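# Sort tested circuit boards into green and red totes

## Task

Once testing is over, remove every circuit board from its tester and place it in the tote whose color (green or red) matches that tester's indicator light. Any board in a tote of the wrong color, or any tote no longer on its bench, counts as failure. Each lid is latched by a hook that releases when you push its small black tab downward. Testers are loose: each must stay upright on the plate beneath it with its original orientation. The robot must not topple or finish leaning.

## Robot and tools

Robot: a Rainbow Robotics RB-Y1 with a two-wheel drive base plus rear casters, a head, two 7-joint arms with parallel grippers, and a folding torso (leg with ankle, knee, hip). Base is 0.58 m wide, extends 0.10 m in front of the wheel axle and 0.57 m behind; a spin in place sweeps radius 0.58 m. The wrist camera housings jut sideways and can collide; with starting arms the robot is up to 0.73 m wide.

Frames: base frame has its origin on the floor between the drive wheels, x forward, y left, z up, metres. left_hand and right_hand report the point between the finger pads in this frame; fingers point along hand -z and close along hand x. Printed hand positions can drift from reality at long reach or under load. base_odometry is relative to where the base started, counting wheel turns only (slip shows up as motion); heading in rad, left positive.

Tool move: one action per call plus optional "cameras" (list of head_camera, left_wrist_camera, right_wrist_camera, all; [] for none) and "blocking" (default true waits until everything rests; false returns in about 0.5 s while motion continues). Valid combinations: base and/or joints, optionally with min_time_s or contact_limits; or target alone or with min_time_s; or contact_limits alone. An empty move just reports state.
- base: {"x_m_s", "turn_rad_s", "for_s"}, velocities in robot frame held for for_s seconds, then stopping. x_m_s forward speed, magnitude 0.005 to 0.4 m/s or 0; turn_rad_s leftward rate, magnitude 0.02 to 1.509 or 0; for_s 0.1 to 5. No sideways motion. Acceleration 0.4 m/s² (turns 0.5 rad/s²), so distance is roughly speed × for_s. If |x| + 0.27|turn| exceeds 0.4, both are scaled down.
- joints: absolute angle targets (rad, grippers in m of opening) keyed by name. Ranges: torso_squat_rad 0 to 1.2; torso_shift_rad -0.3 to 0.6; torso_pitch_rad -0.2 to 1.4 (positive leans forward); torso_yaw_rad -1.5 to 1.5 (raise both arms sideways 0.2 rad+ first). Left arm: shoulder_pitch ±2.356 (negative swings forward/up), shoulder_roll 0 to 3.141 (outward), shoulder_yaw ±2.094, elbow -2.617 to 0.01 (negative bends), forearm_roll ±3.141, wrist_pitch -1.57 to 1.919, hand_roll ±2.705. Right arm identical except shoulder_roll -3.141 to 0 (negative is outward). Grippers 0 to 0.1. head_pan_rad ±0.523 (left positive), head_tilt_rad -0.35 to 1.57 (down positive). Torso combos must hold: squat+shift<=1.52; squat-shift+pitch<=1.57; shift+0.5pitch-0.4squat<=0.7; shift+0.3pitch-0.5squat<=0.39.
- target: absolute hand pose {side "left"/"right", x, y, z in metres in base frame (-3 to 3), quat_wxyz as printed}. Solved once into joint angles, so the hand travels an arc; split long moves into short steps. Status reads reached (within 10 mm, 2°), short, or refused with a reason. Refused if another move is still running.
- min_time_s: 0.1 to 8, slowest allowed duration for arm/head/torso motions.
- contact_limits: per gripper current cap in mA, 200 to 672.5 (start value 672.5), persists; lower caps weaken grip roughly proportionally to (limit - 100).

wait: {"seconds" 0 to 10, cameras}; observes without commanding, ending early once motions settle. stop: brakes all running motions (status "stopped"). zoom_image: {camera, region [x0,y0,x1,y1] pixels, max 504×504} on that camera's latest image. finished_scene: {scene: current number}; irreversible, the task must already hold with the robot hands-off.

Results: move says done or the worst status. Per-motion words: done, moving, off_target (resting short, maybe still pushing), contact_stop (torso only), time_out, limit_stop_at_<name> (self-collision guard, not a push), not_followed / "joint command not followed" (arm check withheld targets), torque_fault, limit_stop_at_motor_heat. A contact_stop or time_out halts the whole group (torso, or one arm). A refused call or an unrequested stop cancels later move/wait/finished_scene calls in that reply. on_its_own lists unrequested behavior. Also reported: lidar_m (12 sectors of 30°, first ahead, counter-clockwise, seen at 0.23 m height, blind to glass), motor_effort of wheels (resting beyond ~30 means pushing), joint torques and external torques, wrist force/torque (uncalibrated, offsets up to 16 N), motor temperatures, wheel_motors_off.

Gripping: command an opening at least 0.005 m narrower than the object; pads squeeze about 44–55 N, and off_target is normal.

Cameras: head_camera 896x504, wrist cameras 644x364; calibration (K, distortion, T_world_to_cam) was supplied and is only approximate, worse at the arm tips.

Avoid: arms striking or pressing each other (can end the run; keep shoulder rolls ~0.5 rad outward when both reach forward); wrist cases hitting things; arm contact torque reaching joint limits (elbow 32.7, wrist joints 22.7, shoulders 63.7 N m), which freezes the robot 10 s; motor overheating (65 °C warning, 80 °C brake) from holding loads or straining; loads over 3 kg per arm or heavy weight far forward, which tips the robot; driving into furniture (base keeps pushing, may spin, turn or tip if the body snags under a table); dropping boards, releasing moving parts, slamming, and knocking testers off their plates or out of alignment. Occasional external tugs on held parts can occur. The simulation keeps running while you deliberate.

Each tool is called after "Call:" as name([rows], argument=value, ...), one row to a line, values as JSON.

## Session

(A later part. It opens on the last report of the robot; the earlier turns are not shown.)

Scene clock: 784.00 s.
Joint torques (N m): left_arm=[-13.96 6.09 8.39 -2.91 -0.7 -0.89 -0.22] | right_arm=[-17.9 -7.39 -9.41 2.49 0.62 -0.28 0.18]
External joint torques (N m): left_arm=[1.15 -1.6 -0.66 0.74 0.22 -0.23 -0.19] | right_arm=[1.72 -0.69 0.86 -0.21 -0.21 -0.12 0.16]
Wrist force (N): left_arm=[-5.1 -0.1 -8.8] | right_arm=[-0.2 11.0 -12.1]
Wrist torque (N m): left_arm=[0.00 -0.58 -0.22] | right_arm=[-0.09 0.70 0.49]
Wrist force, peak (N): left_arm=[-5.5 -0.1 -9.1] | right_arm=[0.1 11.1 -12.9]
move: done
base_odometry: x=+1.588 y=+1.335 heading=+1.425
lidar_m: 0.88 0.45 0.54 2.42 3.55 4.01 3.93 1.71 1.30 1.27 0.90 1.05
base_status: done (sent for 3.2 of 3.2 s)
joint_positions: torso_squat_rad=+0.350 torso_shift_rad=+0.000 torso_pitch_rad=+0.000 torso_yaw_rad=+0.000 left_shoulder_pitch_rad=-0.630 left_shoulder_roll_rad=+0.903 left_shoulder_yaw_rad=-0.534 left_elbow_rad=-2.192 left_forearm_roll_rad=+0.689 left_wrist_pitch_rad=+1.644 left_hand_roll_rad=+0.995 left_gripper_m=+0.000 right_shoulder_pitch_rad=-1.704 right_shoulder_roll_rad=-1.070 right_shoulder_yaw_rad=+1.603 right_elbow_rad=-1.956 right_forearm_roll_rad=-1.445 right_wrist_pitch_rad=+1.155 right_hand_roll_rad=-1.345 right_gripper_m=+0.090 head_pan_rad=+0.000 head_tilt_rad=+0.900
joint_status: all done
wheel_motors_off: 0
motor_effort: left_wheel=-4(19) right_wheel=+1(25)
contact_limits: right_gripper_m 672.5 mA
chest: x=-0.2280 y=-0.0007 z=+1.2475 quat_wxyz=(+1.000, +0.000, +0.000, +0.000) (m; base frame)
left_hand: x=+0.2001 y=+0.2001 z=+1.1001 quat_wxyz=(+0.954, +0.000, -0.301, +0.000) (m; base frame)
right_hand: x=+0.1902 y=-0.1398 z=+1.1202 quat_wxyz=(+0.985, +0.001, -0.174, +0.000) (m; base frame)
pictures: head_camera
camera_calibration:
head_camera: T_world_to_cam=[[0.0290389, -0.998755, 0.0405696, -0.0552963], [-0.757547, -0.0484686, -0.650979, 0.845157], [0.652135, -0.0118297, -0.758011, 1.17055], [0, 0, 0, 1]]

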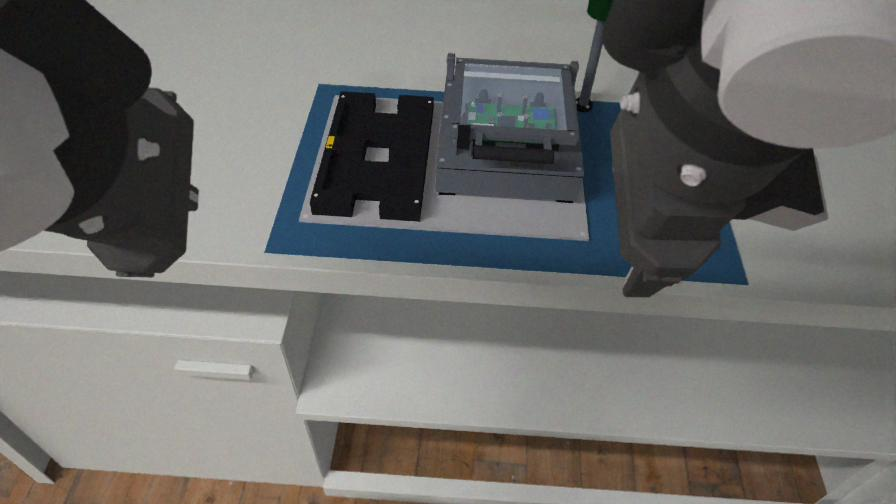

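Call:
move(base={"x_m_s":0.1,"for_s":1.7}, joints={"head_tilt_rad":1.0}, cameras=["head_camera","left_wrist_camera"])

Call:
zoom_image(camera="head_camera", region=[250, 90, 650, 380])

Scene clock: 798.43 s.
Joint torques (N m): left_arm=[-13.97 6.05 8.2 -2.87 -0.6 -0.87 -0.25] | right_arm=[-17.82 -7.39 -9.73 2.61 0.65 -0.33 0.16]
External joint torques (N m): left_arm=[1.13 -1.63 -0.85 0.78 0.32 -0.21 -0.22] | right_arm=[1.8 -0.69 0.54 -0.08 -0.17 -0.17 0.15]
Wrist force (N): left_arm=[-5.2 -0.3 -8.9] | right_arm=[0.2 10.6 -12.8]
Wrist torque (N m): left_arm=[0.01 -0.61 -0.22] | right_arm=[-0.06 0.74 0.49]
Wrist force, peak (N): left_arm=[-5.2 -0.1 -9.4] | right_arm=[0.6 10.8 -13.0]
move: done
base_odometry: x=+1.613 y=+1.503 heading=+1.425
lidar_m: 0.84 0.33 0.31 0.85 3.54 4.18 3.99 1.73 1.31 0.87 0.91 0.87
base_status: done (sent for 1.7 of 1.7 s)
joint_positions: torso_squat_rad=+0.350 torso_shift_rad=+0.000 torso_pitch_rad=+0.000 torso_yaw_rad=+0.000 left_shoulder_pitch_rad=-0.630 left_shoulder_roll_rad=+0.903 left_shoulder_yaw_rad=-0.534 left_elbow_rad=-2.192 left_forearm_roll_rad=+0.689 left_wrist_pitch_rad=+1.644 left_hand_roll_rad=+0.995 left_gripper_m=+0.000 right_shoulder_pitch_rad=-1.704 right_shoulder_roll_rad=-1.070 right_shoulder_yaw_rad=+1.603 right_elbow_rad=-1.956 right_forearm_roll_rad=-1.445 right_wrist_pitch_rad=+1.155 right_hand_roll_rad=-1.345 right_gripper_m=+0.090 head_pan_rad=+0.000 head_tilt_rad=+1.000
joint_status: all done
wheel_motors_off: 0
motor_effort: left_wheel=-3(19) right_wheel=+1(25)
contact_limits: right_gripper_m 672.5 mA
chest: x=-0.2279 y=-0.0007 z=+1.2475 quat_wxyz=(+1.000, +0.000, +0.000, +0.000) (m; base frame)
left_hand: x=+0.2002 y=+0.2001 z=+1.1001 quat_wxyz=(+0.954, +0.000, -0.301, +0.000) (m; base frame)
right_hand: x=+0.1903 y=-0.1398 z=+1.1201 quat_wxyz=(+0.985, +0.001, -0.174, +0.000) (m; base frame)
pictures: head_camera, left_wrist_camera
camera_calibration:
head_camera: T_world_to_cam=[[0.0330421, -0.998752, 0.0374591, -0.0499719], [-0.818804, -0.0485429, -0.572018, 0.718314], [0.573122, -0.0117709, -0.819385, 1.24306], [0, 0, 0, 1]]
left_wrist_camera: T_world_to_cam=[[0.825834, 0.0155515, 0.563699, -0.789849], [-0.264159, -0.872492, 0.41107, -0.190447], [0.498216, -0.488381, -0.716425, 0.855152], [0, 0, 0, 1]]

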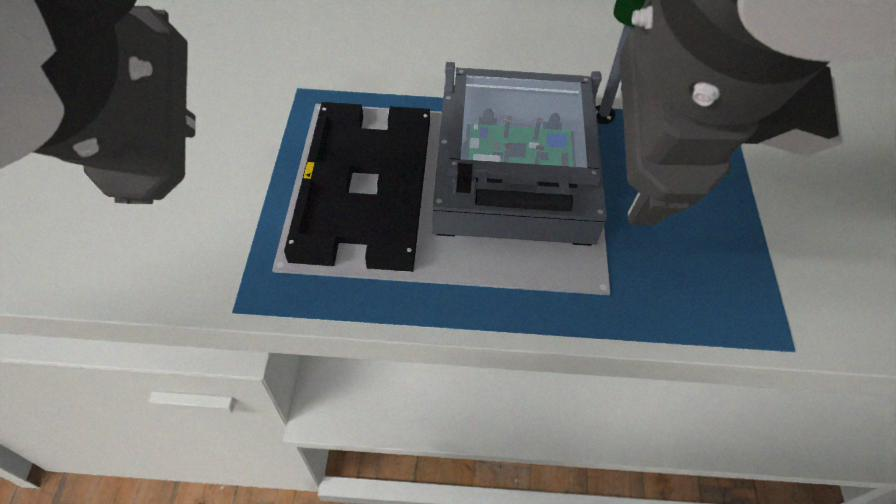

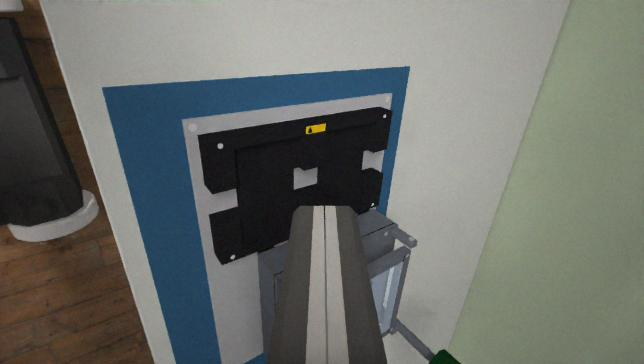

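Scaled by 1.260 from the camera's 896x504 image, which has a finer 1280x720 frame.

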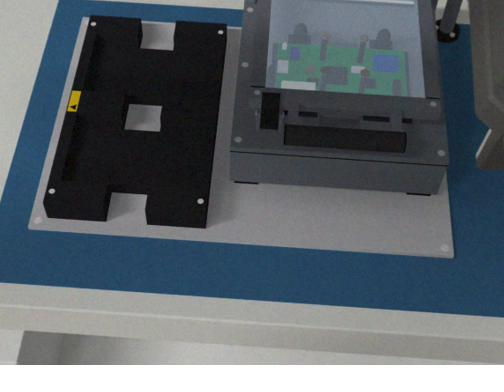

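Call:
move(joints={"right_gripper_m":0.07}, cameras=[])

Call:
move(target={"side":"right","x":0.2,"y":-0.12,"z":1.06,"quat_wxyz":[0.940,0.166,-0.296,0.052]}, min_time_s=2, cameras=[])

Call:
move(target={"side":"right","x":0.222,"y":-0.107,"z":1.006,"quat_wxyz":[0.940,0.166,-0.296,0.052]}, min_time_s=2, cameras=["head_camera","right_wrist_camera"])

Scene clock: 811.50 s.
Joint torques (N m): left_arm=[-14.18 6.26 8.21 -2.83 -0.65 -0.84 -0.21] | right_arm=[-17.85 -7.33 -9.32 2.55 0.72 -0.34 0.16]
External joint torques (N m): left_arm=[0.93 -1.43 -0.83 0.82 0.27 -0.18 -0.18] | right_arm=[1.78 -0.63 0.95 -0.14 -0.11 -0.18 0.14]
Wrist force (N): left_arm=[-5.0 0.1 -8.9] | right_arm=[0.1 10.6 -12.4]
Wrist torque (N m): left_arm=[-0.03 -0.58 -0.21] | right_arm=[-0.04 0.75 0.50]
Wrist force, peak (N): left_arm=[-5.3 0.1 -9.3] | right_arm=[0.0 10.9 -12.8]
move: done
base_odometry: x=+1.613 y=+1.503 heading=+1.425
lidar_m: 0.85 0.34 0.31 0.85 3.54 4.18 3.99 1.72 1.31 0.87 0.90 0.87
joint_positions: torso_squat_rad=+0.350 torso_shift_rad=+0.000 torso_pitch_rad=+0.000 torso_yaw_rad=+0.000 left_shoulder_pitch_rad=-0.630 left_shoulder_roll_rad=+0.903 left_shoulder_yaw_rad=-0.534 left_elbow_rad=-2.192 left_forearm_roll_rad=+0.689 left_wrist_pitch_rad=+1.644 left_hand_roll_rad=+0.995 left_gripper_m=+0.000 right_shoulder_pitch_rad=-1.704 right_shoulder_roll_rad=-1.070 right_shoulder_yaw_rad=+1.603 right_elbow_rad=-1.956 right_forearm_roll_rad=-1.445 right_wrist_pitch_rad=+1.155 right_hand_roll_rad=-1.345 right_gripper_m=+0.070 head_pan_rad=+0.000 head_tilt_rad=+1.000
joint_status: all done
wheel_motors_off: 0
motor_effort: left_wheel=-5(5) right_wheel=+0(2)
contact_limits: right_gripper_m 672.5 mA
chest: x=-0.2280 y=-0.0007 z=+1.2475 quat_wxyz=(+1.000, +0.000, +0.000, +0.000) (m; base frame)
left_hand: x=+0.2001 y=+0.2001 z=+1.1001 quat_wxyz=(+0.954, +0.000, -0.301, +0.000) (m; base frame)
right_hand: x=+0.1903 y=-0.1398 z=+1.1201 quat_wxyz=(+0.985, +0.001, -0.174, +0.000) (m; base frame)
pictures: none

Scene clock: 813.83 s.
Joint torques (N m): left_arm=[-14.04 6.2 8.14 -2.92 -0.68 -0.9 -0.26] | right_arm=[-15.37 -8.96 -9.27 -0.3 0.89 -0.81 -0.15]
External joint torques (N m): left_arm=[1.07 -1.48 -0.91 0.73 0.24 -0.24 -0.22] | right_arm=[2.71 -1.42 1.32 -0.29 -0.01 -0.25 -0.18]
Wrist force (N): left_arm=[-5.4 -0.1 -8.9] | right_arm=[-1.4 8.8 -11.5]
Wrist torque (N m): left_arm=[-0.01 -0.62 -0.22] | right_arm=[0.04 0.63 0.50]
Wrist force, peak (N): left_arm=[-5.3 0.0 -9.1] | right_arm=[0.0 11.1 -12.6]
move: done
base_odometry: x=+1.613 y=+1.503 heading=+1.425
lidar_m: 0.85 0.33 0.31 0.85 3.55 4.18 3.99 1.72 1.31 0.87 0.90 0.87
joint_positions: torso_squat_rad=+0.350 torso_shift_rad=+0.000 torso_pitch_rad=+0.000 torso_yaw_rad=+0.000 left_shoulder_pitch_rad=-0.630 left_shoulder_roll_rad=+0.903 left_shoulder_yaw_rad=-0.534 left_elbow_rad=-2.192 left_forearm_roll_rad=+0.689 left_wrist_pitch_rad=+1.644 left_hand_roll_rad=+0.995 left_gripper_m=+0.000 right_shoulder_pitch_rad=-1.376 right_shoulder_roll_rad=-1.185 right_shoulder_yaw_rad=+1.630 right_elbow_rad=-2.104 right_forearm_roll_rad=-0.769 right_wrist_pitch_rad=+0.684 right_hand_roll_rad=-1.590 right_gripper_m=+0.070 head_pan_rad=+0.000 head_tilt_rad=+1.000
joint_status: all done
wheel_motors_off: 0
motor_effort: left_wheel=-4(5) right_wheel=+0(2)
contact_limits: right_gripper_m 672.5 mA
chest: x=-0.2280 y=-0.0007 z=+1.2475 quat_wxyz=(+1.000, +0.000, +0.000, +0.000) (m; base frame)
left_hand: x=+0.2001 y=+0.2001 z=+1.1001 quat_wxyz=(+0.954, +0.000, -0.301, +0.000) (m; base frame)
right_hand: x=+0.2002 y=-0.1196 z=+1.0606 quat_wxyz=(+0.939, +0.167, -0.295, +0.053) (m; base frame)
right_hand_status: reached (checked arc, planned for 2.0 s): 1 mm and 0.2 deg off.
pictures: none

Scene clock: 816.17 s.
Joint torques (N m): left_arm=[-14.03 6.28 8.38 -2.92 -0.72 -0.88 -0.26] | right_arm=[-16.57 -5.75 -9.21 0.26 0.8 -0.78 -0.3]
External joint torques (N m): left_arm=[1.08 -1.4 -0.66 0.73 0.2 -0.22 -0.23] | right_arm=[2.95 2.31 1.4 0.87 -0.06 -0.28 -0.34]
Wrist force (N): left_arm=[-5.3 0.1 -8.6] | right_arm=[-1.6 8.6 -11.7]
Wrist torque (N m): left_arm=[-0.03 -0.61 -0.22] | right_arm=[0.07 0.62 0.48]
Wrist force, peak (N): left_arm=[-5.3 0.0 -9.1] | right_arm=[-1.7 9.3 -11.7]
move: done
base_odometry: x=+1.613 y=+1.503 heading=+1.425
lidar_m: 0.84 0.33 0.31 0.86 3.54 4.18 3.99 1.73 1.31 0.87 0.91 0.87
joint_positions: torso_squat_rad=+0.350 torso_shift_rad=+0.000 torso_pitch_rad=+0.000 torso_yaw_rad=+0.000 left_shoulder_pitch_rad=-0.630 left_shoulder_roll_rad=+0.903 left_shoulder_yaw_rad=-0.534 left_elbow_rad=-2.192 left_forearm_roll_rad=+0.689 left_wrist_pitch_rad=+1.644 left_hand_roll_rad=+0.995 left_gripper_m=+0.000 right_shoulder_pitch_rad=-1.278 right_shoulder_roll_rad=-1.027 right_shoulder_yaw_rad=+1.654 right_elbow_rad=-1.912 right_forearm_roll_rad=-0.638 right_wrist_pitch_rad=+0.626 right_hand_roll_rad=-1.635 right_gripper_m=+0.070 head_pan_rad=+0.000 head_tilt_rad=+1.000
joint_status: all done
wheel_motors_off: 0
motor_effort: left_wheel=-4(6) right_wheel=+2(2)
contact_limits: right_gripper_m 672.5 mA
chest: x=-0.2280 y=-0.0007 z=+1.2475 quat_wxyz=(+1.000, +0.000, +0.000, +0.000) (m; base frame)
left_hand: x=+0.2001 y=+0.2001 z=+1.1001 quat_wxyz=(+0.954, +0.000, -0.301, +0.000) (m; base frame)
right_hand: x=+0.2223 y=-0.1071 z=+1.0065 quat_wxyz=(+0.939, +0.166, -0.296, +0.052) (m; base frame)
right_hand_status: reached (checked arc, planned for 2.0 s): 1 mm and 0.1 deg off.
pictures: head_camera, right_wrist_camera
camera_calibration:
head_camera: T_world_to_cam=[[0.0330404, -0.998752, 0.0374606, -0.049973], [-0.818779, -0.0485428, -0.572053, 0.718333], [0.573158, -0.011771, -0.819361, 1.24306], [0, 0, 0, 1]]
right_wrist_camera: T_world_to_cam=[[-0.813602, 0.0255708, -0.58086, 0.77067], [-0.406207, 0.689779, 0.599333, -0.405844], [0.415991, 0.723568, -0.550819, 0.611084], [0, 0, 0, 1]]

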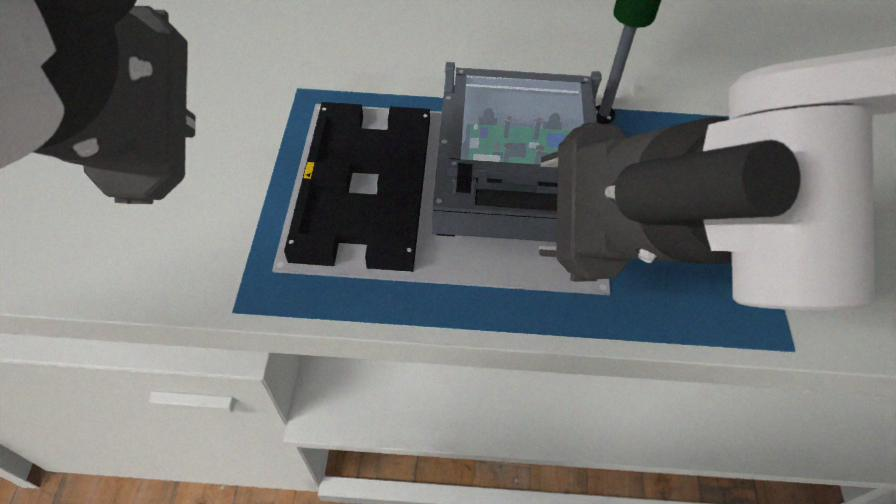

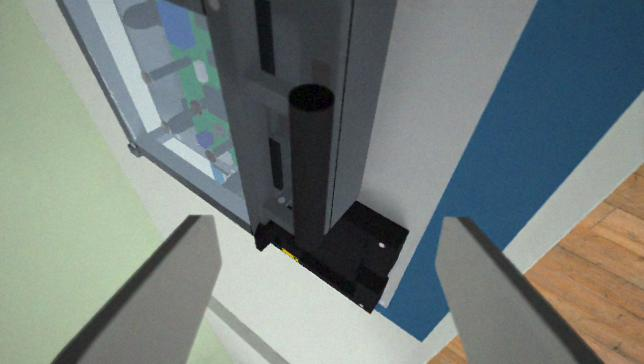

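Call:
move(target={"side":"right","x":0.264,"y":-0.081,"z":0.963,"quat_wxyz":[0.940,0.166,-0.296,0.052]}, min_time_s=2, cameras=["head_camera","right_wrist_camera"])

Call:
zoom_image(camera="head_camera", region=[400, 120, 640, 260])

Scene clock: 829.57 s.
Joint torques (N m): left_arm=[-14.21 6.16 8.33 -2.91 -0.64 -0.78 -0.27] | right_arm=[-17.29 -4.95 -8.26 -0.3 -0.14 -0.98 0.32]
External joint torques (N m): left_arm=[0.89 -1.52 -0.72 0.74 0.28 -0.12 -0.24] | right_arm=[4.45 3.16 2.11 -0.15 -0.87 -0.4 0.29]
Wrist force (N): left_arm=[-5.0 -0.1 -8.8] | right_arm=[2.0 8.4 -8.0]
Wrist torque (N m): left_arm=[0.00 -0.57 -0.23] | right_arm=[-0.02 0.42 0.48]
Wrist force, peak (N): left_arm=[-5.6 0.0 -9.1] | right_arm=[-1.5 9.2 -11.9]
move: done
base_odometry: x=+1.613 y=+1.503 heading=+1.425
lidar_m: 0.84 0.33 0.31 0.85 3.54 4.18 4.00 1.72 1.31 0.87 0.91 0.87
joint_positions: torso_squat_rad=+0.350 torso_shift_rad=+0.000 torso_pitch_rad=+0.000 torso_yaw_rad=+0.000 left_shoulder_pitch_rad=-0.630 left_shoulder_roll_rad=+0.903 left_shoulder_yaw_rad=-0.534 left_elbow_rad=-2.192 left_forearm_roll_rad=+0.689 left_wrist_pitch_rad=+1.644 left_hand_roll_rad=+0.995 left_gripper_m=+0.000 right_shoulder_pitch_rad=-1.248 right_shoulder_roll_rad=-0.813 right_shoulder_yaw_rad=+1.674 right_elbow_rad=-1.591 right_forearm_roll_rad=-0.683 right_wrist_pitch_rad=+0.522 right_hand_roll_rad=-1.568 right_gripper_m=+0.070 head_pan_rad=+0.000 head_tilt_rad=+1.000
joint_status: all done
wheel_motors_off: 0
motor_effort: left_wheel=-3(5) right_wheel=+2(3)
contact_limits: right_gripper_m 672.5 mA
chest: x=-0.2280 y=-0.0007 z=+1.2475 quat_wxyz=(+1.000, +0.000, +0.000, +0.000) (m; base frame)
left_hand: x=+0.2001 y=+0.2001 z=+1.1001 quat_wxyz=(+0.954, +0.000, -0.301, +0.000) (m; base frame)
right_hand: x=+0.2646 y=-0.0812 z=+0.9638 quat_wxyz=(+0.939, +0.166, -0.297, +0.052) (m; base frame)
right_hand_status: reached (checked arc, planned for 2.0 s): 1 mm and 0.1 deg off.
pictures: head_camera, right_wrist_camera
camera_calibration:
head_camera: T_world_to_cam=[[0.0330377, -0.998752, 0.037463, -0.0499755], [-0.818738, -0.0485428, -0.572112, 0.71839], [0.573216, -0.0117711, -0.819319, 1.24304], [0, 0, 0, 1]]
right_wrist_camera: T_world_to_cam=[[-0.812809, 0.0262096, -0.581941, 0.780516], [-0.406533, 0.689973, 0.598888, -0.380439], [0.417221, 0.72336, -0.550161, 0.550307], [0, 0, 0, 1]]

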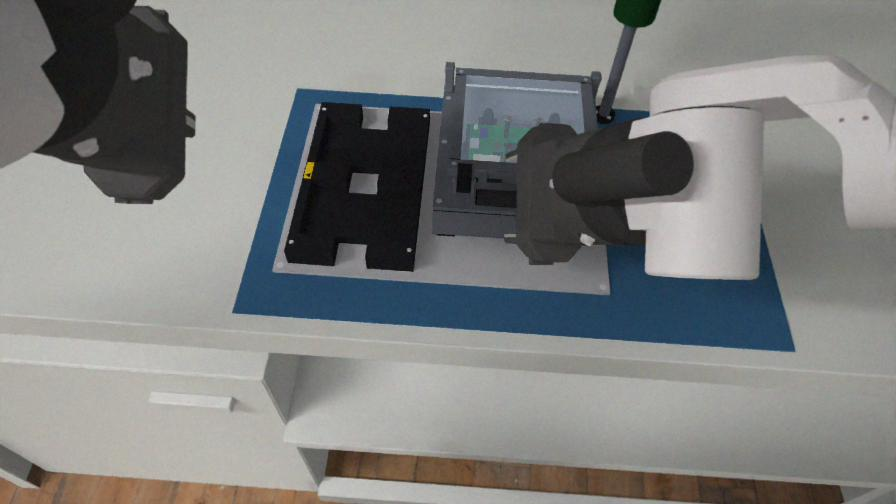

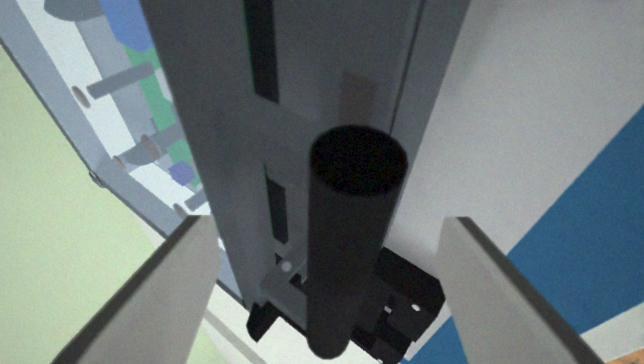

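Scaled by 2.100 from the camera's 896x504 image, which has a finer 1280x720 frame.

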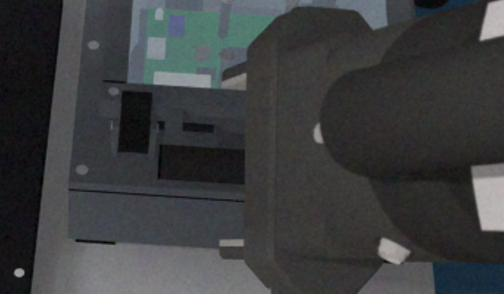

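Call:
move(joints={"right_gripper_m":0.03}, contact_limits={"right_gripper_m":300}, cameras=["right_wrist_camera"])

Call:
move(joints={"right_gripper_m":0.0}, contact_limits={"right_gripper_m":300}, cameras=["head_camera","right_wrist_camera"])

Scene clock: 836.10 s.
Joint torques (N m): left_arm=[-13.92 6.13 8.25 -2.83 -0.72 -0.83 -0.2] | right_arm=[-3.84 -1.01 2.23 -6.43 -3.55 -0.28 -0.01]
External joint torques (N m): left_arm=[1.19 -1.56 -0.79 0.81 0.2 -0.17 -0.17] | right_arm=[17.92 7.12 12.58 -6.34 -4.28 0.29 -0.05]
Wrist force (N): left_arm=[-5.3 -0.4 -8.8] | right_arm=[29.0 10.8 -5.0]
Wrist torque (N m): left_arm=[0.03 -0.62 -0.22] | right_arm=[0.04 -0.44 0.79]
Wrist force, peak (N): left_arm=[-5.3 0.0 -9.2] | right_arm=[29.1 10.8 -5.0]
move: off_target
base_odometry: x=+1.613 y=+1.503 heading=+1.424
lidar_m: 0.85 0.33 0.31 0.85 3.54 4.19 3.99 1.72 1.31 0.87 0.91 0.87
joint_positions: torso_squat_rad=+0.350 torso_shift_rad=+0.000 torso_pitch_rad=+0.000 torso_yaw_rad=+0.000 left_shoulder_pitch_rad=-0.630 left_shoulder_roll_rad=+0.903 left_shoulder_yaw_rad=-0.534 left_elbow_rad=-2.192 left_forearm_roll_rad=+0.689 left_wrist_pitch_rad=+1.644 left_hand_roll_rad=+0.995 left_gripper_m=+0.000 right_shoulder_pitch_rad=-1.251 right_shoulder_roll_rad=-0.814 right_shoulder_yaw_rad=+1.671 right_elbow_rad=-1.590 right_forearm_roll_rad=-0.682 right_wrist_pitch_rad=+0.522 right_hand_roll_rad=-1.567 right_gripper_m=+0.048 head_pan_rad=+0.000 head_tilt_rad=+1.000
joint_status: right_gripper_m off_target (ended at +0.048, target +0.030)
wheel_motors_off: 0
motor_effort: left_wheel=-6(6) right_wheel=+2(2)
contact_limits: right_gripper_m 300 mA
chest: x=-0.2281 y=-0.0007 z=+1.2475 quat_wxyz=(+1.000, +0.000, +0.000, +0.000) (m; base frame)
left_hand: x=+0.2000 y=+0.2001 z=+1.1003 quat_wxyz=(+0.954, +0.000, -0.301, +0.000) (m; base frame)
right_hand: x=+0.2669 y=-0.0809 z=+0.9667 quat_wxyz=(+0.938, +0.166, -0.300, +0.052) (m; base frame)
pictures: right_wrist_camera
camera_calibration:
right_wrist_camera: T_world_to_cam=[[-0.809009, 0.0274246, -0.587156, 0.788188], [-0.409924, 0.689587, 0.59702, -0.378724], [0.421268, 0.723684, -0.54664, 0.546304], [0, 0, 0, 1]]

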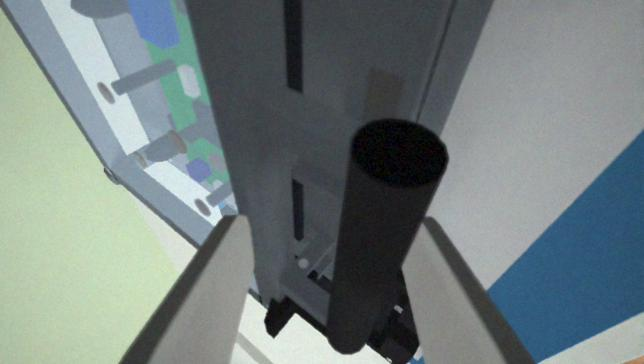

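Scene clock: 836.93 s.
Joint torques (N m): left_arm=[-13.95 6.09 8.21 -2.81 -0.65 -0.85 -0.24] | right_arm=[-4.15 -1.28 2.01 -6.41 -3.51 -0.28 0.1]
External joint torques (N m): left_arm=[1.16 -1.59 -0.83 0.84 0.28 -0.19 -0.21] | right_arm=[17.66 6.85 12.41 -6.32 -4.24 0.3 0.06]
Wrist force (N): left_arm=[-4.9 0.0 -9.1] | right_arm=[29.3 10.9 -5.0]
Wrist torque (N m): left_arm=[-0.02 -0.58 -0.22] | right_arm=[0.02 -0.43 0.76]
Wrist force, peak (N): left_arm=[-5.2 -0.4 -9.1] | right_arm=[29.3 10.9 -5.0]
move: off_target
base_odometry: x=+1.613 y=+1.503 heading=+1.424
lidar_m: 0.84 0.34 0.31 0.85 3.55 4.17 3.99 1.72 1.32 0.87 0.91 0.87
joint_positions: torso_squat_rad=+0.350 torso_shift_rad=+0.000 torso_pitch_rad=+0.000 torso_yaw_rad=+0.000 left_shoulder_pitch_rad=-0.630 left_shoulder_roll_rad=+0.903 left_shoulder_yaw_rad=-0.534 left_elbow_rad=-2.192 left_forearm_roll_rad=+0.689 left_wrist_pitch_rad=+1.644 left_hand_roll_rad=+0.995 left_gripper_m=+0.000 right_shoulder_pitch_rad=-1.251 right_shoulder_roll_rad=-0.814 right_shoulder_yaw_rad=+1.671 right_elbow_rad=-1.590 right_forearm_roll_rad=-0.682 right_wrist_pitch_rad=+0.522 right_hand_roll_rad=-1.567 right_gripper_m=+0.048 head_pan_rad=+0.000 head_tilt_rad=+1.000
joint_status: right_gripper_m off_target (ended at +0.048, target +0.000)
wheel_motors_off: 0
motor_effort: left_wheel=-5(6) right_wheel=+3(3)
contact_limits: right_gripper_m 300 mA
chest: x=-0.2281 y=-0.0007 z=+1.2475 quat_wxyz=(+1.000, +0.000, +0.000, +0.000) (m; base frame)
left_hand: x=+0.2000 y=+0.2001 z=+1.1003 quat_wxyz=(+0.954, +0.000, -0.301, +0.000) (m; base frame)
right_hand: x=+0.2669 y=-0.0809 z=+0.9667 quat_wxyz=(+0.938, +0.166, -0.300, +0.052) (m; base frame)
pictures: head_camera, right_wrist_camera
camera_calibration:
head_camera: T_world_to_cam=[[0.0330382, -0.998751, 0.0374882, -0.049998], [-0.81851, -0.0485624, -0.572436, 0.718722], [0.573541, -0.0117722, -0.819092, 1.24291], [0, 0, 0, 1]]
right_wrist_camera: T_world_to_cam=[[-0.808969, 0.0274406, -0.587211, 0.788271], [-0.409956, 0.689585, 0.597, -0.378703], [0.421313, 0.723685, -0.546603, 0.54626], [0, 0, 0, 1]]

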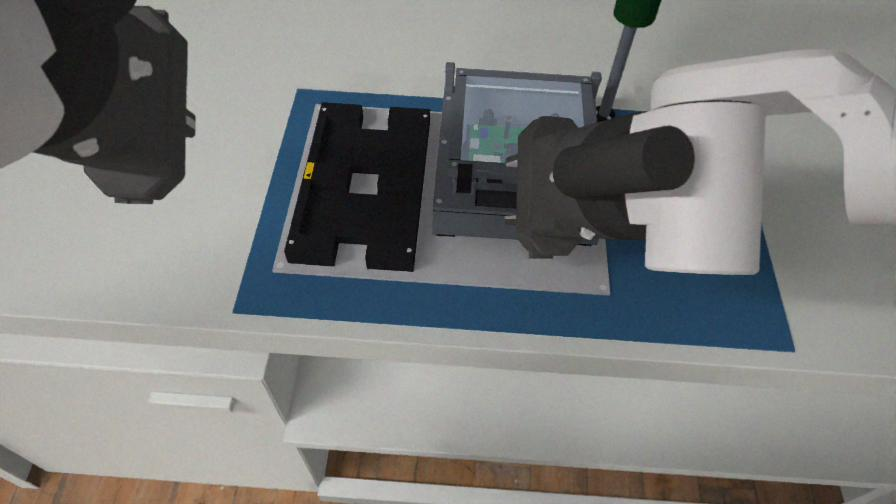

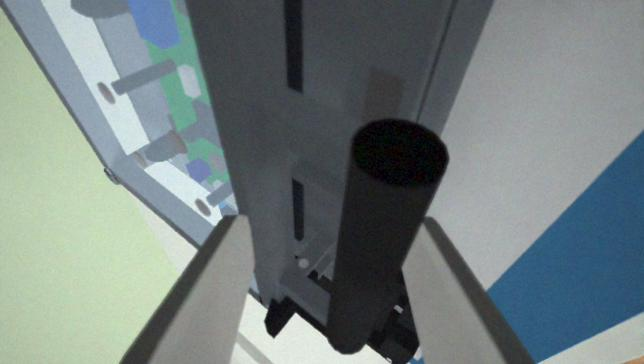

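Call:
move(joints={"right_gripper_m":0.065}, cameras=[])

Call:
move(target={"side":"right","x":0.2535,"y":-0.082,"z":0.965,"quat_wxyz":[0.940,0.166,-0.296,0.052]}, min_time_s=1.5, cameras=["right_wrist_camera"])

Call:
move(joints={"right_gripper_m":0.03}, cameras=["right_wrist_camera"])

Scene clock: 845.03 s.
Joint torques (N m): left_arm=[-14.13 6.22 8.24 -2.79 -0.62 -0.96 -0.18] | right_arm=[-14.94 -3.88 -6 0.73 -0.38 -0.25 0.06]
External joint torques (N m): left_arm=[0.98 -1.47 -0.81 0.86 0.3 -0.3 -0.15] | right_arm=[6.8 4.24 4.36 0.86 -1.11 0.33 0.03]
Wrist force (N): left_arm=[-5.1 -0.4 -8.7] | right_arm=[0.1 11.4 0.8]
Wrist torque (N m): left_arm=[0.02 -0.59 -0.22] | right_arm=[-0.03 0.14 0.56]
Wrist force, peak (N): left_arm=[-5.3 0.0 -9.1] | right_arm=[29.5 11.3 -4.8]
move: done
base_odometry: x=+1.613 y=+1.503 heading=+1.424
lidar_m: 0.84 0.34 0.31 0.84 3.55 4.19 3.98 1.72 1.30 0.87 0.90 0.87
joint_positions: torso_squat_rad=+0.350 torso_shift_rad=+0.000 torso_pitch_rad=-0.001 torso_yaw_rad=+0.000 left_shoulder_pitch_rad=-0.630 left_shoulder_roll_rad=+0.903 left_shoulder_yaw_rad=-0.534 left_elbow_rad=-2.192 left_forearm_roll_rad=+0.689 left_wrist_pitch_rad=+1.644 left_hand_roll_rad=+0.995 left_gripper_m=+0.000 right_shoulder_pitch_rad=-1.248 right_shoulder_roll_rad=-0.814 right_shoulder_yaw_rad=+1.673 right_elbow_rad=-1.592 right_forearm_roll_rad=-0.683 right_wrist_pitch_rad=+0.522 right_hand_roll_rad=-1.567 right_gripper_m=+0.065 head_pan_rad=+0.000 head_tilt_rad=+1.000
joint_status: all done
wheel_motors_off: 0
motor_effort: left_wheel=-6(6) right_wheel=+3(3)
contact_limits: right_gripper_m 300 mA
chest: x=-0.2283 y=-0.0007 z=+1.2475 quat_wxyz=(+1.000, +0.000, +0.000, +0.000) (m; base frame)
left_hand: x=+0.1999 y=+0.2001 z=+1.1003 quat_wxyz=(+0.954, +0.000, -0.301, +0.000) (m; base frame)
right_hand: x=+0.2646 y=-0.0809 z=+0.9646 quat_wxyz=(+0.939, +0.166, -0.298, +0.052) (m; base frame)
pictures: none

Scene clock: 846.87 s.
Joint torques (N m): left_arm=[-14.13 6.09 8.34 -2.9 -0.59 -0.82 -0.18] | right_arm=[-15.76 -10.25 -9.02 -0.43 0.28 0.45 -0.34]
External joint torques (N m): left_arm=[0.98 -1.59 -0.7 0.75 0.33 -0.15 -0.15] | right_arm=[5.58 -2.21 1.42 -0.04 -0.48 1 -0.37]
Wrist force (N): left_arm=[-5.3 0.0 -8.9] | right_arm=[1.2 12.1 -10.3]
Wrist torque (N m): left_arm=[-0.01 -0.62 -0.22] | right_arm=[0.10 0.48 0.60]
Wrist force, peak (N): left_arm=[-5.4 0.0 -9.2] | right_arm=[4.6 14.3 -9.5]
move: done
base_odometry: x=+1.613 y=+1.503 heading=+1.424
lidar_m: 0.85 0.34 0.31 0.85 3.55 4.19 3.99 1.72 1.31 0.86 0.91 0.88
joint_positions: torso_squat_rad=+0.350 torso_shift_rad=+0.000 torso_pitch_rad=+0.000 torso_yaw_rad=+0.000 left_shoulder_pitch_rad=-0.630 left_shoulder_roll_rad=+0.903 left_shoulder_yaw_rad=-0.534 left_elbow_rad=-2.192 left_forearm_roll_rad=+0.689 left_wrist_pitch_rad=+1.644 left_hand_roll_rad=+0.995 left_gripper_m=+0.000 right_shoulder_pitch_rad=-1.238 right_shoulder_roll_rad=-0.834 right_shoulder_yaw_rad=+1.666 right_elbow_rad=-1.644 right_forearm_roll_rad=-0.651 right_wrist_pitch_rad=+0.548 right_hand_roll_rad=-1.594 right_gripper_m=+0.065 head_pan_rad=+0.000 head_tilt_rad=+1.000
joint_status: all done
wheel_motors_off: 0
motor_effort: left_wheel=-3(6) right_wheel=+2(4)
contact_limits: right_gripper_m 300 mA
chest: x=-0.2282 y=-0.0007 z=+1.2475 quat_wxyz=(+1.000, +0.000, +0.000, +0.000) (m; base frame)
left_hand: x=+0.2000 y=+0.2001 z=+1.1002 quat_wxyz=(+0.954, +0.000, -0.301, +0.000) (m; base frame)
right_hand: x=+0.2545 y=-0.0811 z=+0.9655 quat_wxyz=(+0.939, +0.167, -0.296, +0.053) (m; base frame)
right_hand_status: reached (checked arc, planned for 1.5 s): 1 mm and 0.1 deg off.
pictures: right_wrist_camera
camera_calibration:
right_wrist_camera: T_world_to_cam=[[-0.814301, 0.0241479, -0.579941, 0.771596], [-0.407192, 0.688269, 0.600401, -0.387042], [0.413653, 0.725054, -0.550625, 0.556853], [0, 0, 0, 1]]

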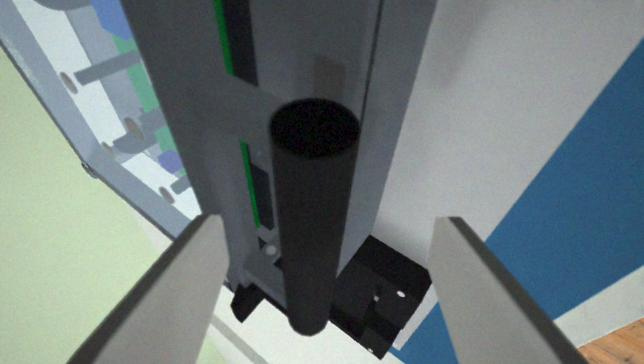

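Scene clock: 847.73 s.
Joint torques (N m): left_arm=[-13.81 6.28 8.31 -2.83 -0.7 -0.85 -0.28] | right_arm=[-17.91 -7.8 -8.99 0.22 0.17 -0.2 -0.41]
External joint torques (N m): left_arm=[1.29 -1.41 -0.74 0.81 0.22 -0.19 -0.25] | right_arm=[3.42 0.24 1.44 0.61 -0.59 0.35 -0.44]
Wrist force (N): left_arm=[-5.2 0.0 -8.8] | right_arm=[-1.7 9.0 -11.7]
Wrist torque (N m): left_arm=[-0.01 -0.61 -0.21] | right_arm=[0.04 0.59 0.47]
Wrist force, peak (N): left_arm=[-5.4 0.0 -9.1] | right_arm=[3.8 12.1 -10.3]
move: done
base_odometry: x=+1.613 y=+1.503 heading=+1.424
lidar_m: 0.84 0.33 0.31 0.85 3.54 4.19 4.00 1.73 1.31 0.87 0.91 0.87
joint_positions: torso_squat_rad=+0.350 torso_shift_rad=+0.000 torso_pitch_rad=+0.000 torso_yaw_rad=+0.000 left_shoulder_pitch_rad=-0.630 left_shoulder_roll_rad=+0.903 left_shoulder_yaw_rad=-0.534 left_elbow_rad=-2.192 left_forearm_roll_rad=+0.689 left_wrist_pitch_rad=+1.644 left_hand_roll_rad=+0.995 left_gripper_m=+0.000 right_shoulder_pitch_rad=-1.238 right_shoulder_roll_rad=-0.835 right_shoulder_yaw_rad=+1.665 right_elbow_rad=-1.644 right_forearm_roll_rad=-0.651 right_wrist_pitch_rad=+0.548 right_hand_roll_rad=-1.594 right_gripper_m=+0.030 head_pan_rad=+0.000 head_tilt_rad=+1.000
joint_status: all done
wheel_motors_off: 0
motor_effort: left_wheel=-4(6) right_wheel=+4(4)
contact_limits: right_gripper_m 300 mA
chest: x=-0.2281 y=-0.0007 z=+1.2475 quat_wxyz=(+1.000, +0.000, +0.000, +0.000) (m; base frame)
left_hand: x=+0.2000 y=+0.2001 z=+1.1001 quat_wxyz=(+0.954, +0.000, -0.301, +0.000) (m; base frame)
right_hand: x=+0.2545 y=-0.0815 z=+0.9652 quat_wxyz=(+0.939, +0.166, -0.295, +0.052) (m; base frame)
pictures: right_wrist_camera
camera_calibration:
right_wrist_camera: T_world_to_cam=[[-0.814631, 0.0245893, -0.579458, 0.771093], [-0.406353, 0.688682, 0.600495, -0.386883], [0.413828, 0.724646, -0.55103, 0.557282], [0, 0, 0, 1]]

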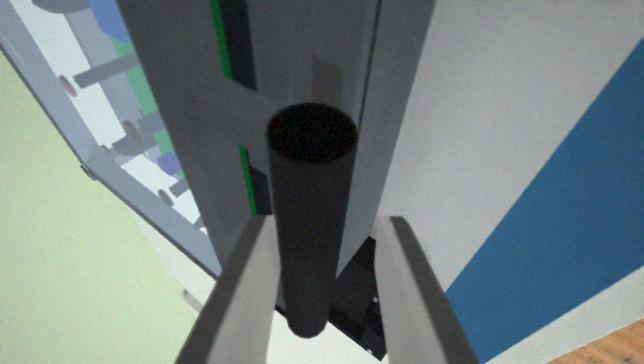

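Call:
move(target={"side":"right","x":0.2495,"y":-0.0815,"z":0.9635,"quat_wxyz":[0.940,0.166,-0.296,0.052]}, min_time_s=1, cameras=["right_wrist_camera"])

Call:
move(joints={"right_gripper_m":0.0}, cameras=["head_camera","right_wrist_camera"])

Call:
zoom_image(camera="head_camera", region=[400, 120, 640, 260])

Scene clock: 855.47 s.
Joint torques (N m): left_arm=[-14.04 6.27 8.2 -2.83 -0.65 -0.84 -0.2] | right_arm=[-13.51 -6.44 -7.8 -5.1 -0.49 -0.92 -0.12]
External joint torques (N m): left_arm=[1.06 -1.41 -0.85 0.82 0.27 -0.18 -0.17] | right_arm=[7.64 1.55 2.65 -4.54 -1.27 -0.39 -0.15]
Wrist force (N): left_arm=[-5.2 0.0 -8.9] | right_arm=[9.5 7.5 -19.1]
Wrist torque (N m): left_arm=[0.00 -0.59 -0.22] | right_arm=[-0.08 0.44 0.35]
Wrist force, peak (N): left_arm=[-5.5 -0.2 -9.0] | right_arm=[11.2 6.4 -20.3]
move: done
base_odometry: x=+1.613 y=+1.503 heading=+1.424
lidar_m: 0.84 0.34 0.31 0.85 3.55 4.18 3.99 1.72 1.31 0.86 0.90 0.87
joint_positions: torso_squat_rad=+0.350 torso_shift_rad=+0.000 torso_pitch_rad=+0.000 torso_yaw_rad=+0.000 left_shoulder_pitch_rad=-0.630 left_shoulder_roll_rad=+0.903 left_shoulder_yaw_rad=-0.534 left_elbow_rad=-2.192 left_forearm_roll_rad=+0.689 left_wrist_pitch_rad=+1.644 left_hand_roll_rad=+0.995 left_gripper_m=+0.000 right_shoulder_pitch_rad=-1.226 right_shoulder_roll_rad=-0.841 right_shoulder_yaw_rad=+1.658 right_elbow_rad=-1.664 right_forearm_roll_rad=-0.625 right_wrist_pitch_rad=+0.563 right_hand_roll_rad=-1.611 right_gripper_m=+0.030 head_pan_rad=+0.000 head_tilt_rad=+1.000
joint_status: all done
wheel_motors_off: 0
motor_effort: left_wheel=-4(6) right_wheel=+3(5)
contact_limits: right_gripper_m 300 mA
chest: x=-0.2280 y=-0.0007 z=+1.2475 quat_wxyz=(+1.000, +0.000, +0.000, +0.000) (m; base frame)
left_hand: x=+0.2001 y=+0.2001 z=+1.1001 quat_wxyz=(+0.954, +0.000, -0.301, +0.000) (m; base frame)
right_hand: x=+0.2509 y=-0.0816 z=+0.9646 quat_wxyz=(+0.939, +0.166, -0.297, +0.052) (m; base frame)
right_hand_status: reached (checked arc, planned for 1.0 s): 2 mm and 0.1 deg off.
pictures: right_wrist_camera
camera_calibration:
right_wrist_camera: T_world_to_cam=[[-0.812951, 0.0255804, -0.581769, 0.769691], [-0.406786, 0.689927, 0.59877, -0.385978], [0.416695, 0.723427, -0.550471, 0.557172], [0, 0, 0, 1]]

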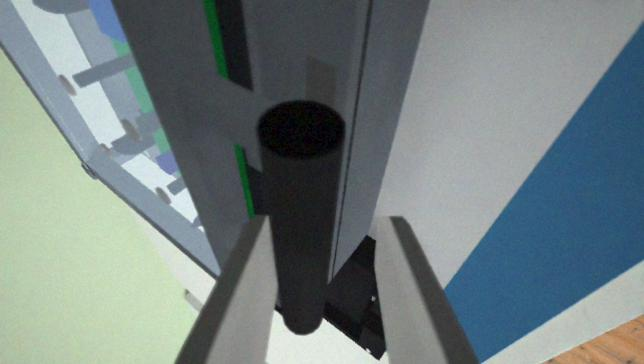

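Scene clock: 856.30 s.
Joint torques (N m): left_arm=[-14.23 6.15 8.21 -2.79 -0.63 -0.85 -0.19] | right_arm=[-6.28 -1.34 0.61 -6.97 -2.79 -0.88 -0.1]
External joint torques (N m): left_arm=[0.88 -1.53 -0.84 0.86 0.29 -0.19 -0.16] | right_arm=[14.9 6.67 11.08 -6.43 -3.57 -0.36 -0.14]
Wrist force (N): left_arm=[-5.3 0.0 -8.5] | right_arm=[26.6 9.1 -9.7]
Wrist torque (N m): left_arm=[-0.01 -0.61 -0.22] | right_arm=[0.04 -0.09 0.25]
Wrist force, peak (N): left_arm=[-5.2 0.1 -9.2] | right_arm=[27.1 9.4 -9.4]
move: off_target
base_odometry: x=+1.613 y=+1.503 heading=+1.424
lidar_m: 0.84 0.34 0.31 0.85 3.55 4.18 3.99 1.72 1.31 0.87 0.91 0.87
joint_positions: torso_squat_rad=+0.350 torso_shift_rad=+0.000 torso_pitch_rad=+0.000 torso_yaw_rad=+0.000 left_shoulder_pitch_rad=-0.630 left_shoulder_roll_rad=+0.903 left_shoulder_yaw_rad=-0.534 left_elbow_rad=-2.192 left_forearm_roll_rad=+0.689 left_wrist_pitch_rad=+1.644 left_hand_roll_rad=+0.995 left_gripper_m=+0.000 right_shoulder_pitch_rad=-1.228 right_shoulder_roll_rad=-0.842 right_shoulder_yaw_rad=+1.656 right_elbow_rad=-1.663 right_forearm_roll_rad=-0.625 right_wrist_pitch_rad=+0.563 right_hand_roll_rad=-1.611 right_gripper_m=+0.015 head_pan_rad=+0.000 head_tilt_rad=+1.000
joint_status: right_gripper_m off_target (ended at +0.015, target +0.000)
wheel_motors_off: 0
motor_effort: left_wheel=-3(6) right_wheel=+3(4)
contact_limits: right_gripper_m 300 mA
chest: x=-0.2280 y=-0.0007 z=+1.2475 quat_wxyz=(+1.000, +0.000, +0.000, +0.000) (m; base frame)
left_hand: x=+0.2001 y=+0.2001 z=+1.1002 quat_wxyz=(+0.954, +0.000, -0.301, +0.000) (m; base frame)
right_hand: x=+0.2524 y=-0.0816 z=+0.9664 quat_wxyz=(+0.938, +0.166, -0.299, +0.052) (m; base frame)
pictures: head_camera, right_wrist_camera
camera_calibration:
head_camera: T_world_to_cam=[[0.0330463, -0.99875, 0.0374949, -0.0500047], [-0.818648, -0.04857, -0.572238, 0.718561], [0.573344, -0.0117848, -0.81923, 1.24296], [0, 0, 0, 1]]
right_wrist_camera: T_world_to_cam=[[-0.810622, 0.0268141, -0.584955, 0.774538], [-0.408599, 0.689659, 0.597844, -0.385151], [0.419451, 0.723637, -0.548097, 0.554581], [0, 0, 0, 1]]

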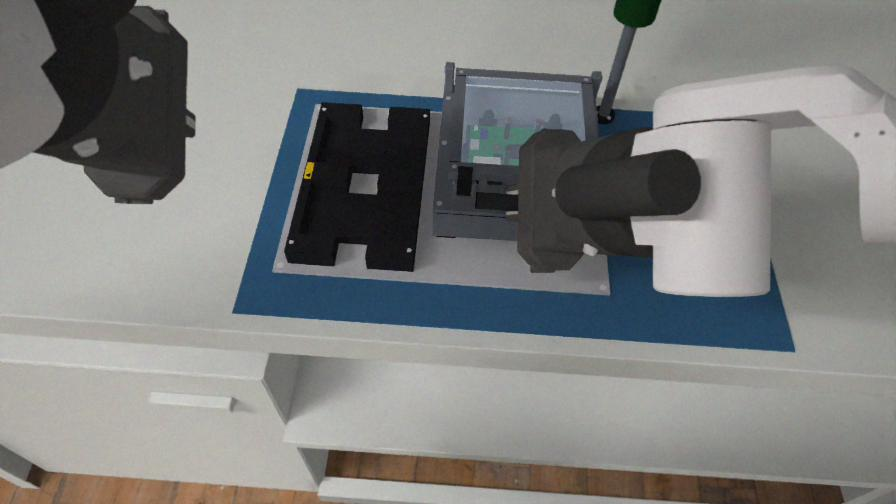

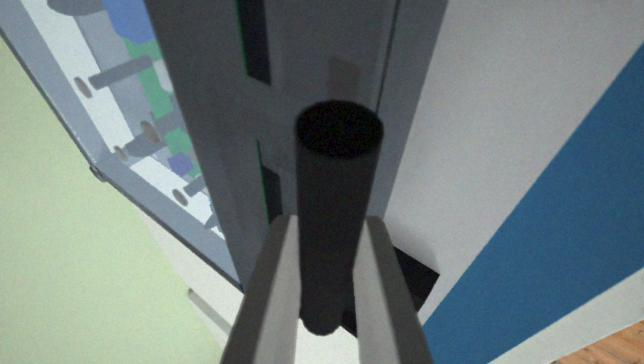

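Scaled by 2.100 from the camera's 896x504 image, which has a finer 1280x720 frame.

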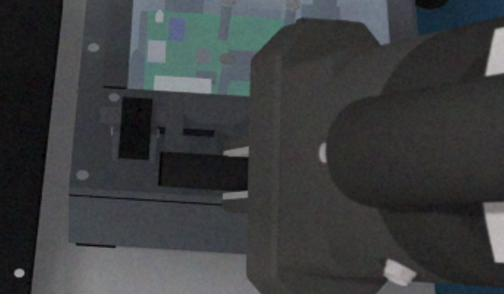

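Call:
move(target={"side":"left","x":0.23,"y":0.05,"z":1.03,"quat_wxyz":[0.940,-0.166,-0.296,-0.052]}, min_time_s=2.5, cameras=[])

Call:
move(target={"side":"left","x":0.256,"y":0.01,"z":0.992,"quat_wxyz":[0.940,-0.166,-0.296,-0.052]}, min_time_s=2, cameras=["head_camera","left_wrist_camera"])

Call:
zoom_image(camera="head_camera", region=[400, 120, 640, 260])

Scene clock: 868.07 s.
Joint torques (N m): left_arm=[-15.12 2.06 7.15 -5.02 -0.37 -1.41 -0.27] | right_arm=[-6.4 -1.5 0.88 -7.02 -2.83 -0.88 -0.07]
External joint torques (N m): left_arm=[1.65 -1.56 -1.2 1.52 0.11 -0.23 -0.24] | right_arm=[14.78 6.51 11.36 -6.48 -3.61 -0.36 -0.1]
Wrist force (N): left_arm=[-5.1 1.4 -8.7] | right_arm=[26.4 10.0 -10.1]
Wrist torque (N m): left_arm=[-0.05 -0.61 -0.25] | right_arm=[0.01 -0.10 0.25]
Wrist force, peak (N): left_arm=[-5.5 0.7 -9.1] | right_arm=[27.0 9.8 -9.9]
move: done
base_odometry: x=+1.613 y=+1.503 heading=+1.424
lidar_m: 0.85 0.34 0.30 0.85 3.55 4.18 3.99 1.72 1.31 0.87 0.90 0.87
joint_positions: torso_squat_rad=+0.350 torso_shift_rad=+0.000 torso_pitch_rad=+0.000 torso_yaw_rad=+0.000 left_shoulder_pitch_rad=-0.626 left_shoulder_roll_rad=+0.558 left_shoulder_yaw_rad=-0.673 left_elbow_rad=-1.870 left_forearm_roll_rad=+0.587 left_wrist_pitch_rad=+1.261 left_hand_roll_rad=+0.892 left_gripper_m=+0.000 right_shoulder_pitch_rad=-1.228 right_shoulder_roll_rad=-0.842 right_shoulder_yaw_rad=+1.656 right_elbow_rad=-1.663 right_forearm_roll_rad=-0.625 right_wrist_pitch_rad=+0.563 right_hand_roll_rad=-1.611 right_gripper_m=+0.015 head_pan_rad=+0.000 head_tilt_rad=+1.000
joint_status: all done
wheel_motors_off: 0
motor_effort: left_wheel=-5(6) right_wheel=+2(5)
contact_limits: right_gripper_m 300 mA
chest: x=-0.2280 y=-0.0007 z=+1.2475 quat_wxyz=(+1.000, +0.000, +0.000, +0.000) (m; base frame)
left_hand: x=+0.2302 y=+0.0501 z=+1.0303 quat_wxyz=(+0.939, -0.166, -0.296, -0.052) (m; base frame)
left_hand_status: reached (checked arc, planned for 2.5 s): 0 mm and 0.0 deg off.
right_hand: x=+0.2524 y=-0.0816 z=+0.9665 quat_wxyz=(+0.938, +0.166, -0.299, +0.052) (m; base frame)
pictures: none

Scene clock: 870.40 s.
Joint torques (N m): left_arm=[-17.69 0.64 6.66 -5.58 -0.35 -1.45 -0.26] | right_arm=[-6.27 -1.48 0.94 -7.05 -2.88 -0.72 -0.08]
External joint torques (N m): left_arm=[0.29 -1.45 -1.1 1.7 0.07 -0.25 -0.22] | right_arm=[14.9 6.53 11.42 -6.51 -3.66 -0.19 -0.12]
Wrist force (N): left_arm=[-4.8 2.0 -8.1] | right_arm=[26.8 10.0 -10.0]
Wrist torque (N m): left_arm=[-0.13 -0.60 -0.24] | right_arm=[0.05 -0.02 0.27]
Wrist force, peak (N): left_arm=[-5.5 1.5 -8.6] | right_arm=[27.1 10.3 -9.9]
move: done
base_odometry: x=+1.613 y=+1.503 heading=+1.424
lidar_m: 0.84 0.34 0.31 0.85 3.54 4.18 4.00 1.73 1.32 0.87 0.91 0.88
joint_positions: torso_squat_rad=+0.350 torso_shift_rad=+0.000 torso_pitch_rad=+0.000 torso_yaw_rad=+0.000 left_shoulder_pitch_rad=-0.682 left_shoulder_roll_rad=+0.404 left_shoulder_yaw_rad=-0.734 left_elbow_rad=-1.608 left_forearm_roll_rad=+0.509 left_wrist_pitch_rad=+1.139 left_hand_roll_rad=+0.862 left_gripper_m=+0.000 right_shoulder_pitch_rad=-1.228 right_shoulder_roll_rad=-0.842 right_shoulder_yaw_rad=+1.656 right_elbow_rad=-1.663 right_forearm_roll_rad=-0.625 right_wrist_pitch_rad=+0.563 right_hand_roll_rad=-1.611 right_gripper_m=+0.015 head_pan_rad=+0.000 head_tilt_rad=+1.000
joint_status: all done
wheel_motors_off: 0
motor_effort: left_wheel=-6(6) right_wheel=+2(4)
contact_limits: right_gripper_m 300 mA
chest: x=-0.2280 y=-0.0007 z=+1.2475 quat_wxyz=(+1.000, +0.000, +0.000, +0.000) (m; base frame)
left_hand: x=+0.2560 y=+0.0102 z=+0.9921 quat_wxyz=(+0.939, -0.166, -0.296, -0.052) (m; base frame)
left_hand_status: reached (checked arc, planned for 2.0 s): 0 mm and 0.0 deg off.
right_hand: x=+0.2524 y=-0.0816 z=+0.9665 quat_wxyz=(+0.938, +0.166, -0.299, +0.052) (m; base frame)
pictures: head_camera, left_wrist_camera
camera_calibration:
head_camera: T_world_to_cam=[[0.0330496, -0.99875, 0.0374947, -0.0500038], [-0.818647, -0.0485726, -0.572239, 0.718562], [0.573345, -0.0117826, -0.819229, 1.24296], [0, 0, 0, 1]]
left_wrist_camera: T_world_to_cam=[[0.829094, 0.0111828, 0.558997, -0.768301], [-0.417528, -0.652562, 0.632324, -0.47949], [0.371851, -0.757653, -0.536366, 0.513703], [0, 0, 0, 1]]

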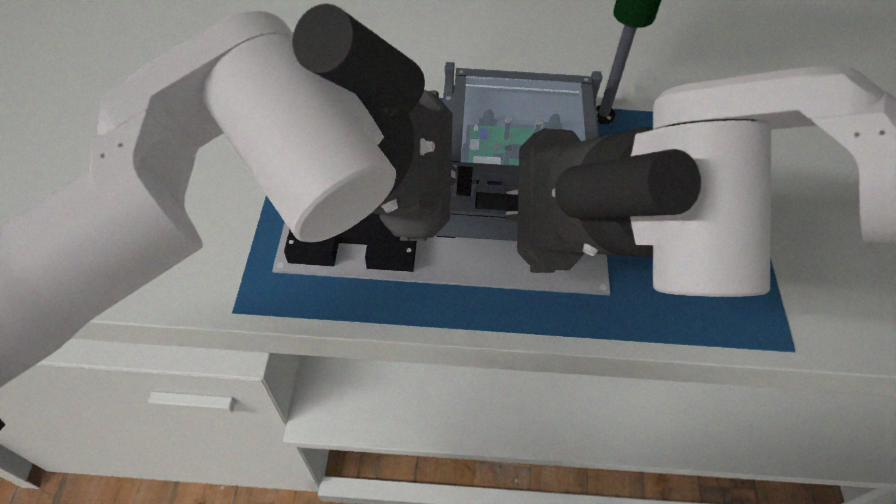

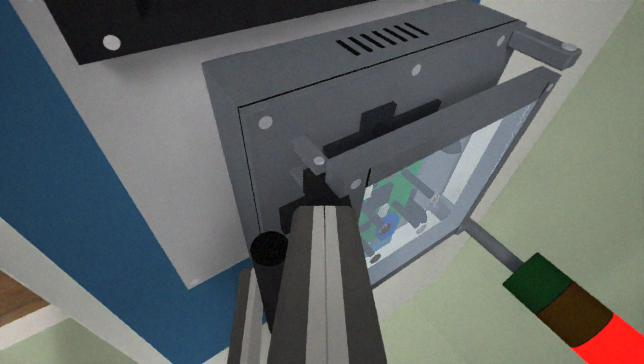

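Scaled by 2.100 from the camera's 896x504 image, which has a finer 1280x720 frame.

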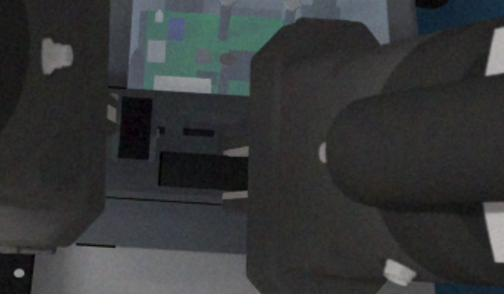

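Call:
zoom_image(camera="left_wrist_camera", region=[200, 60, 480, 260])

Scaled by 1.800 from the camera's 644x364 image, which has a finer 920x520 frame.

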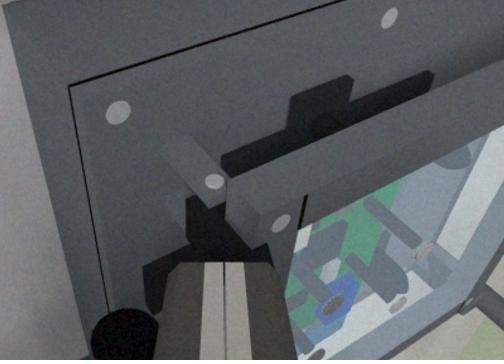

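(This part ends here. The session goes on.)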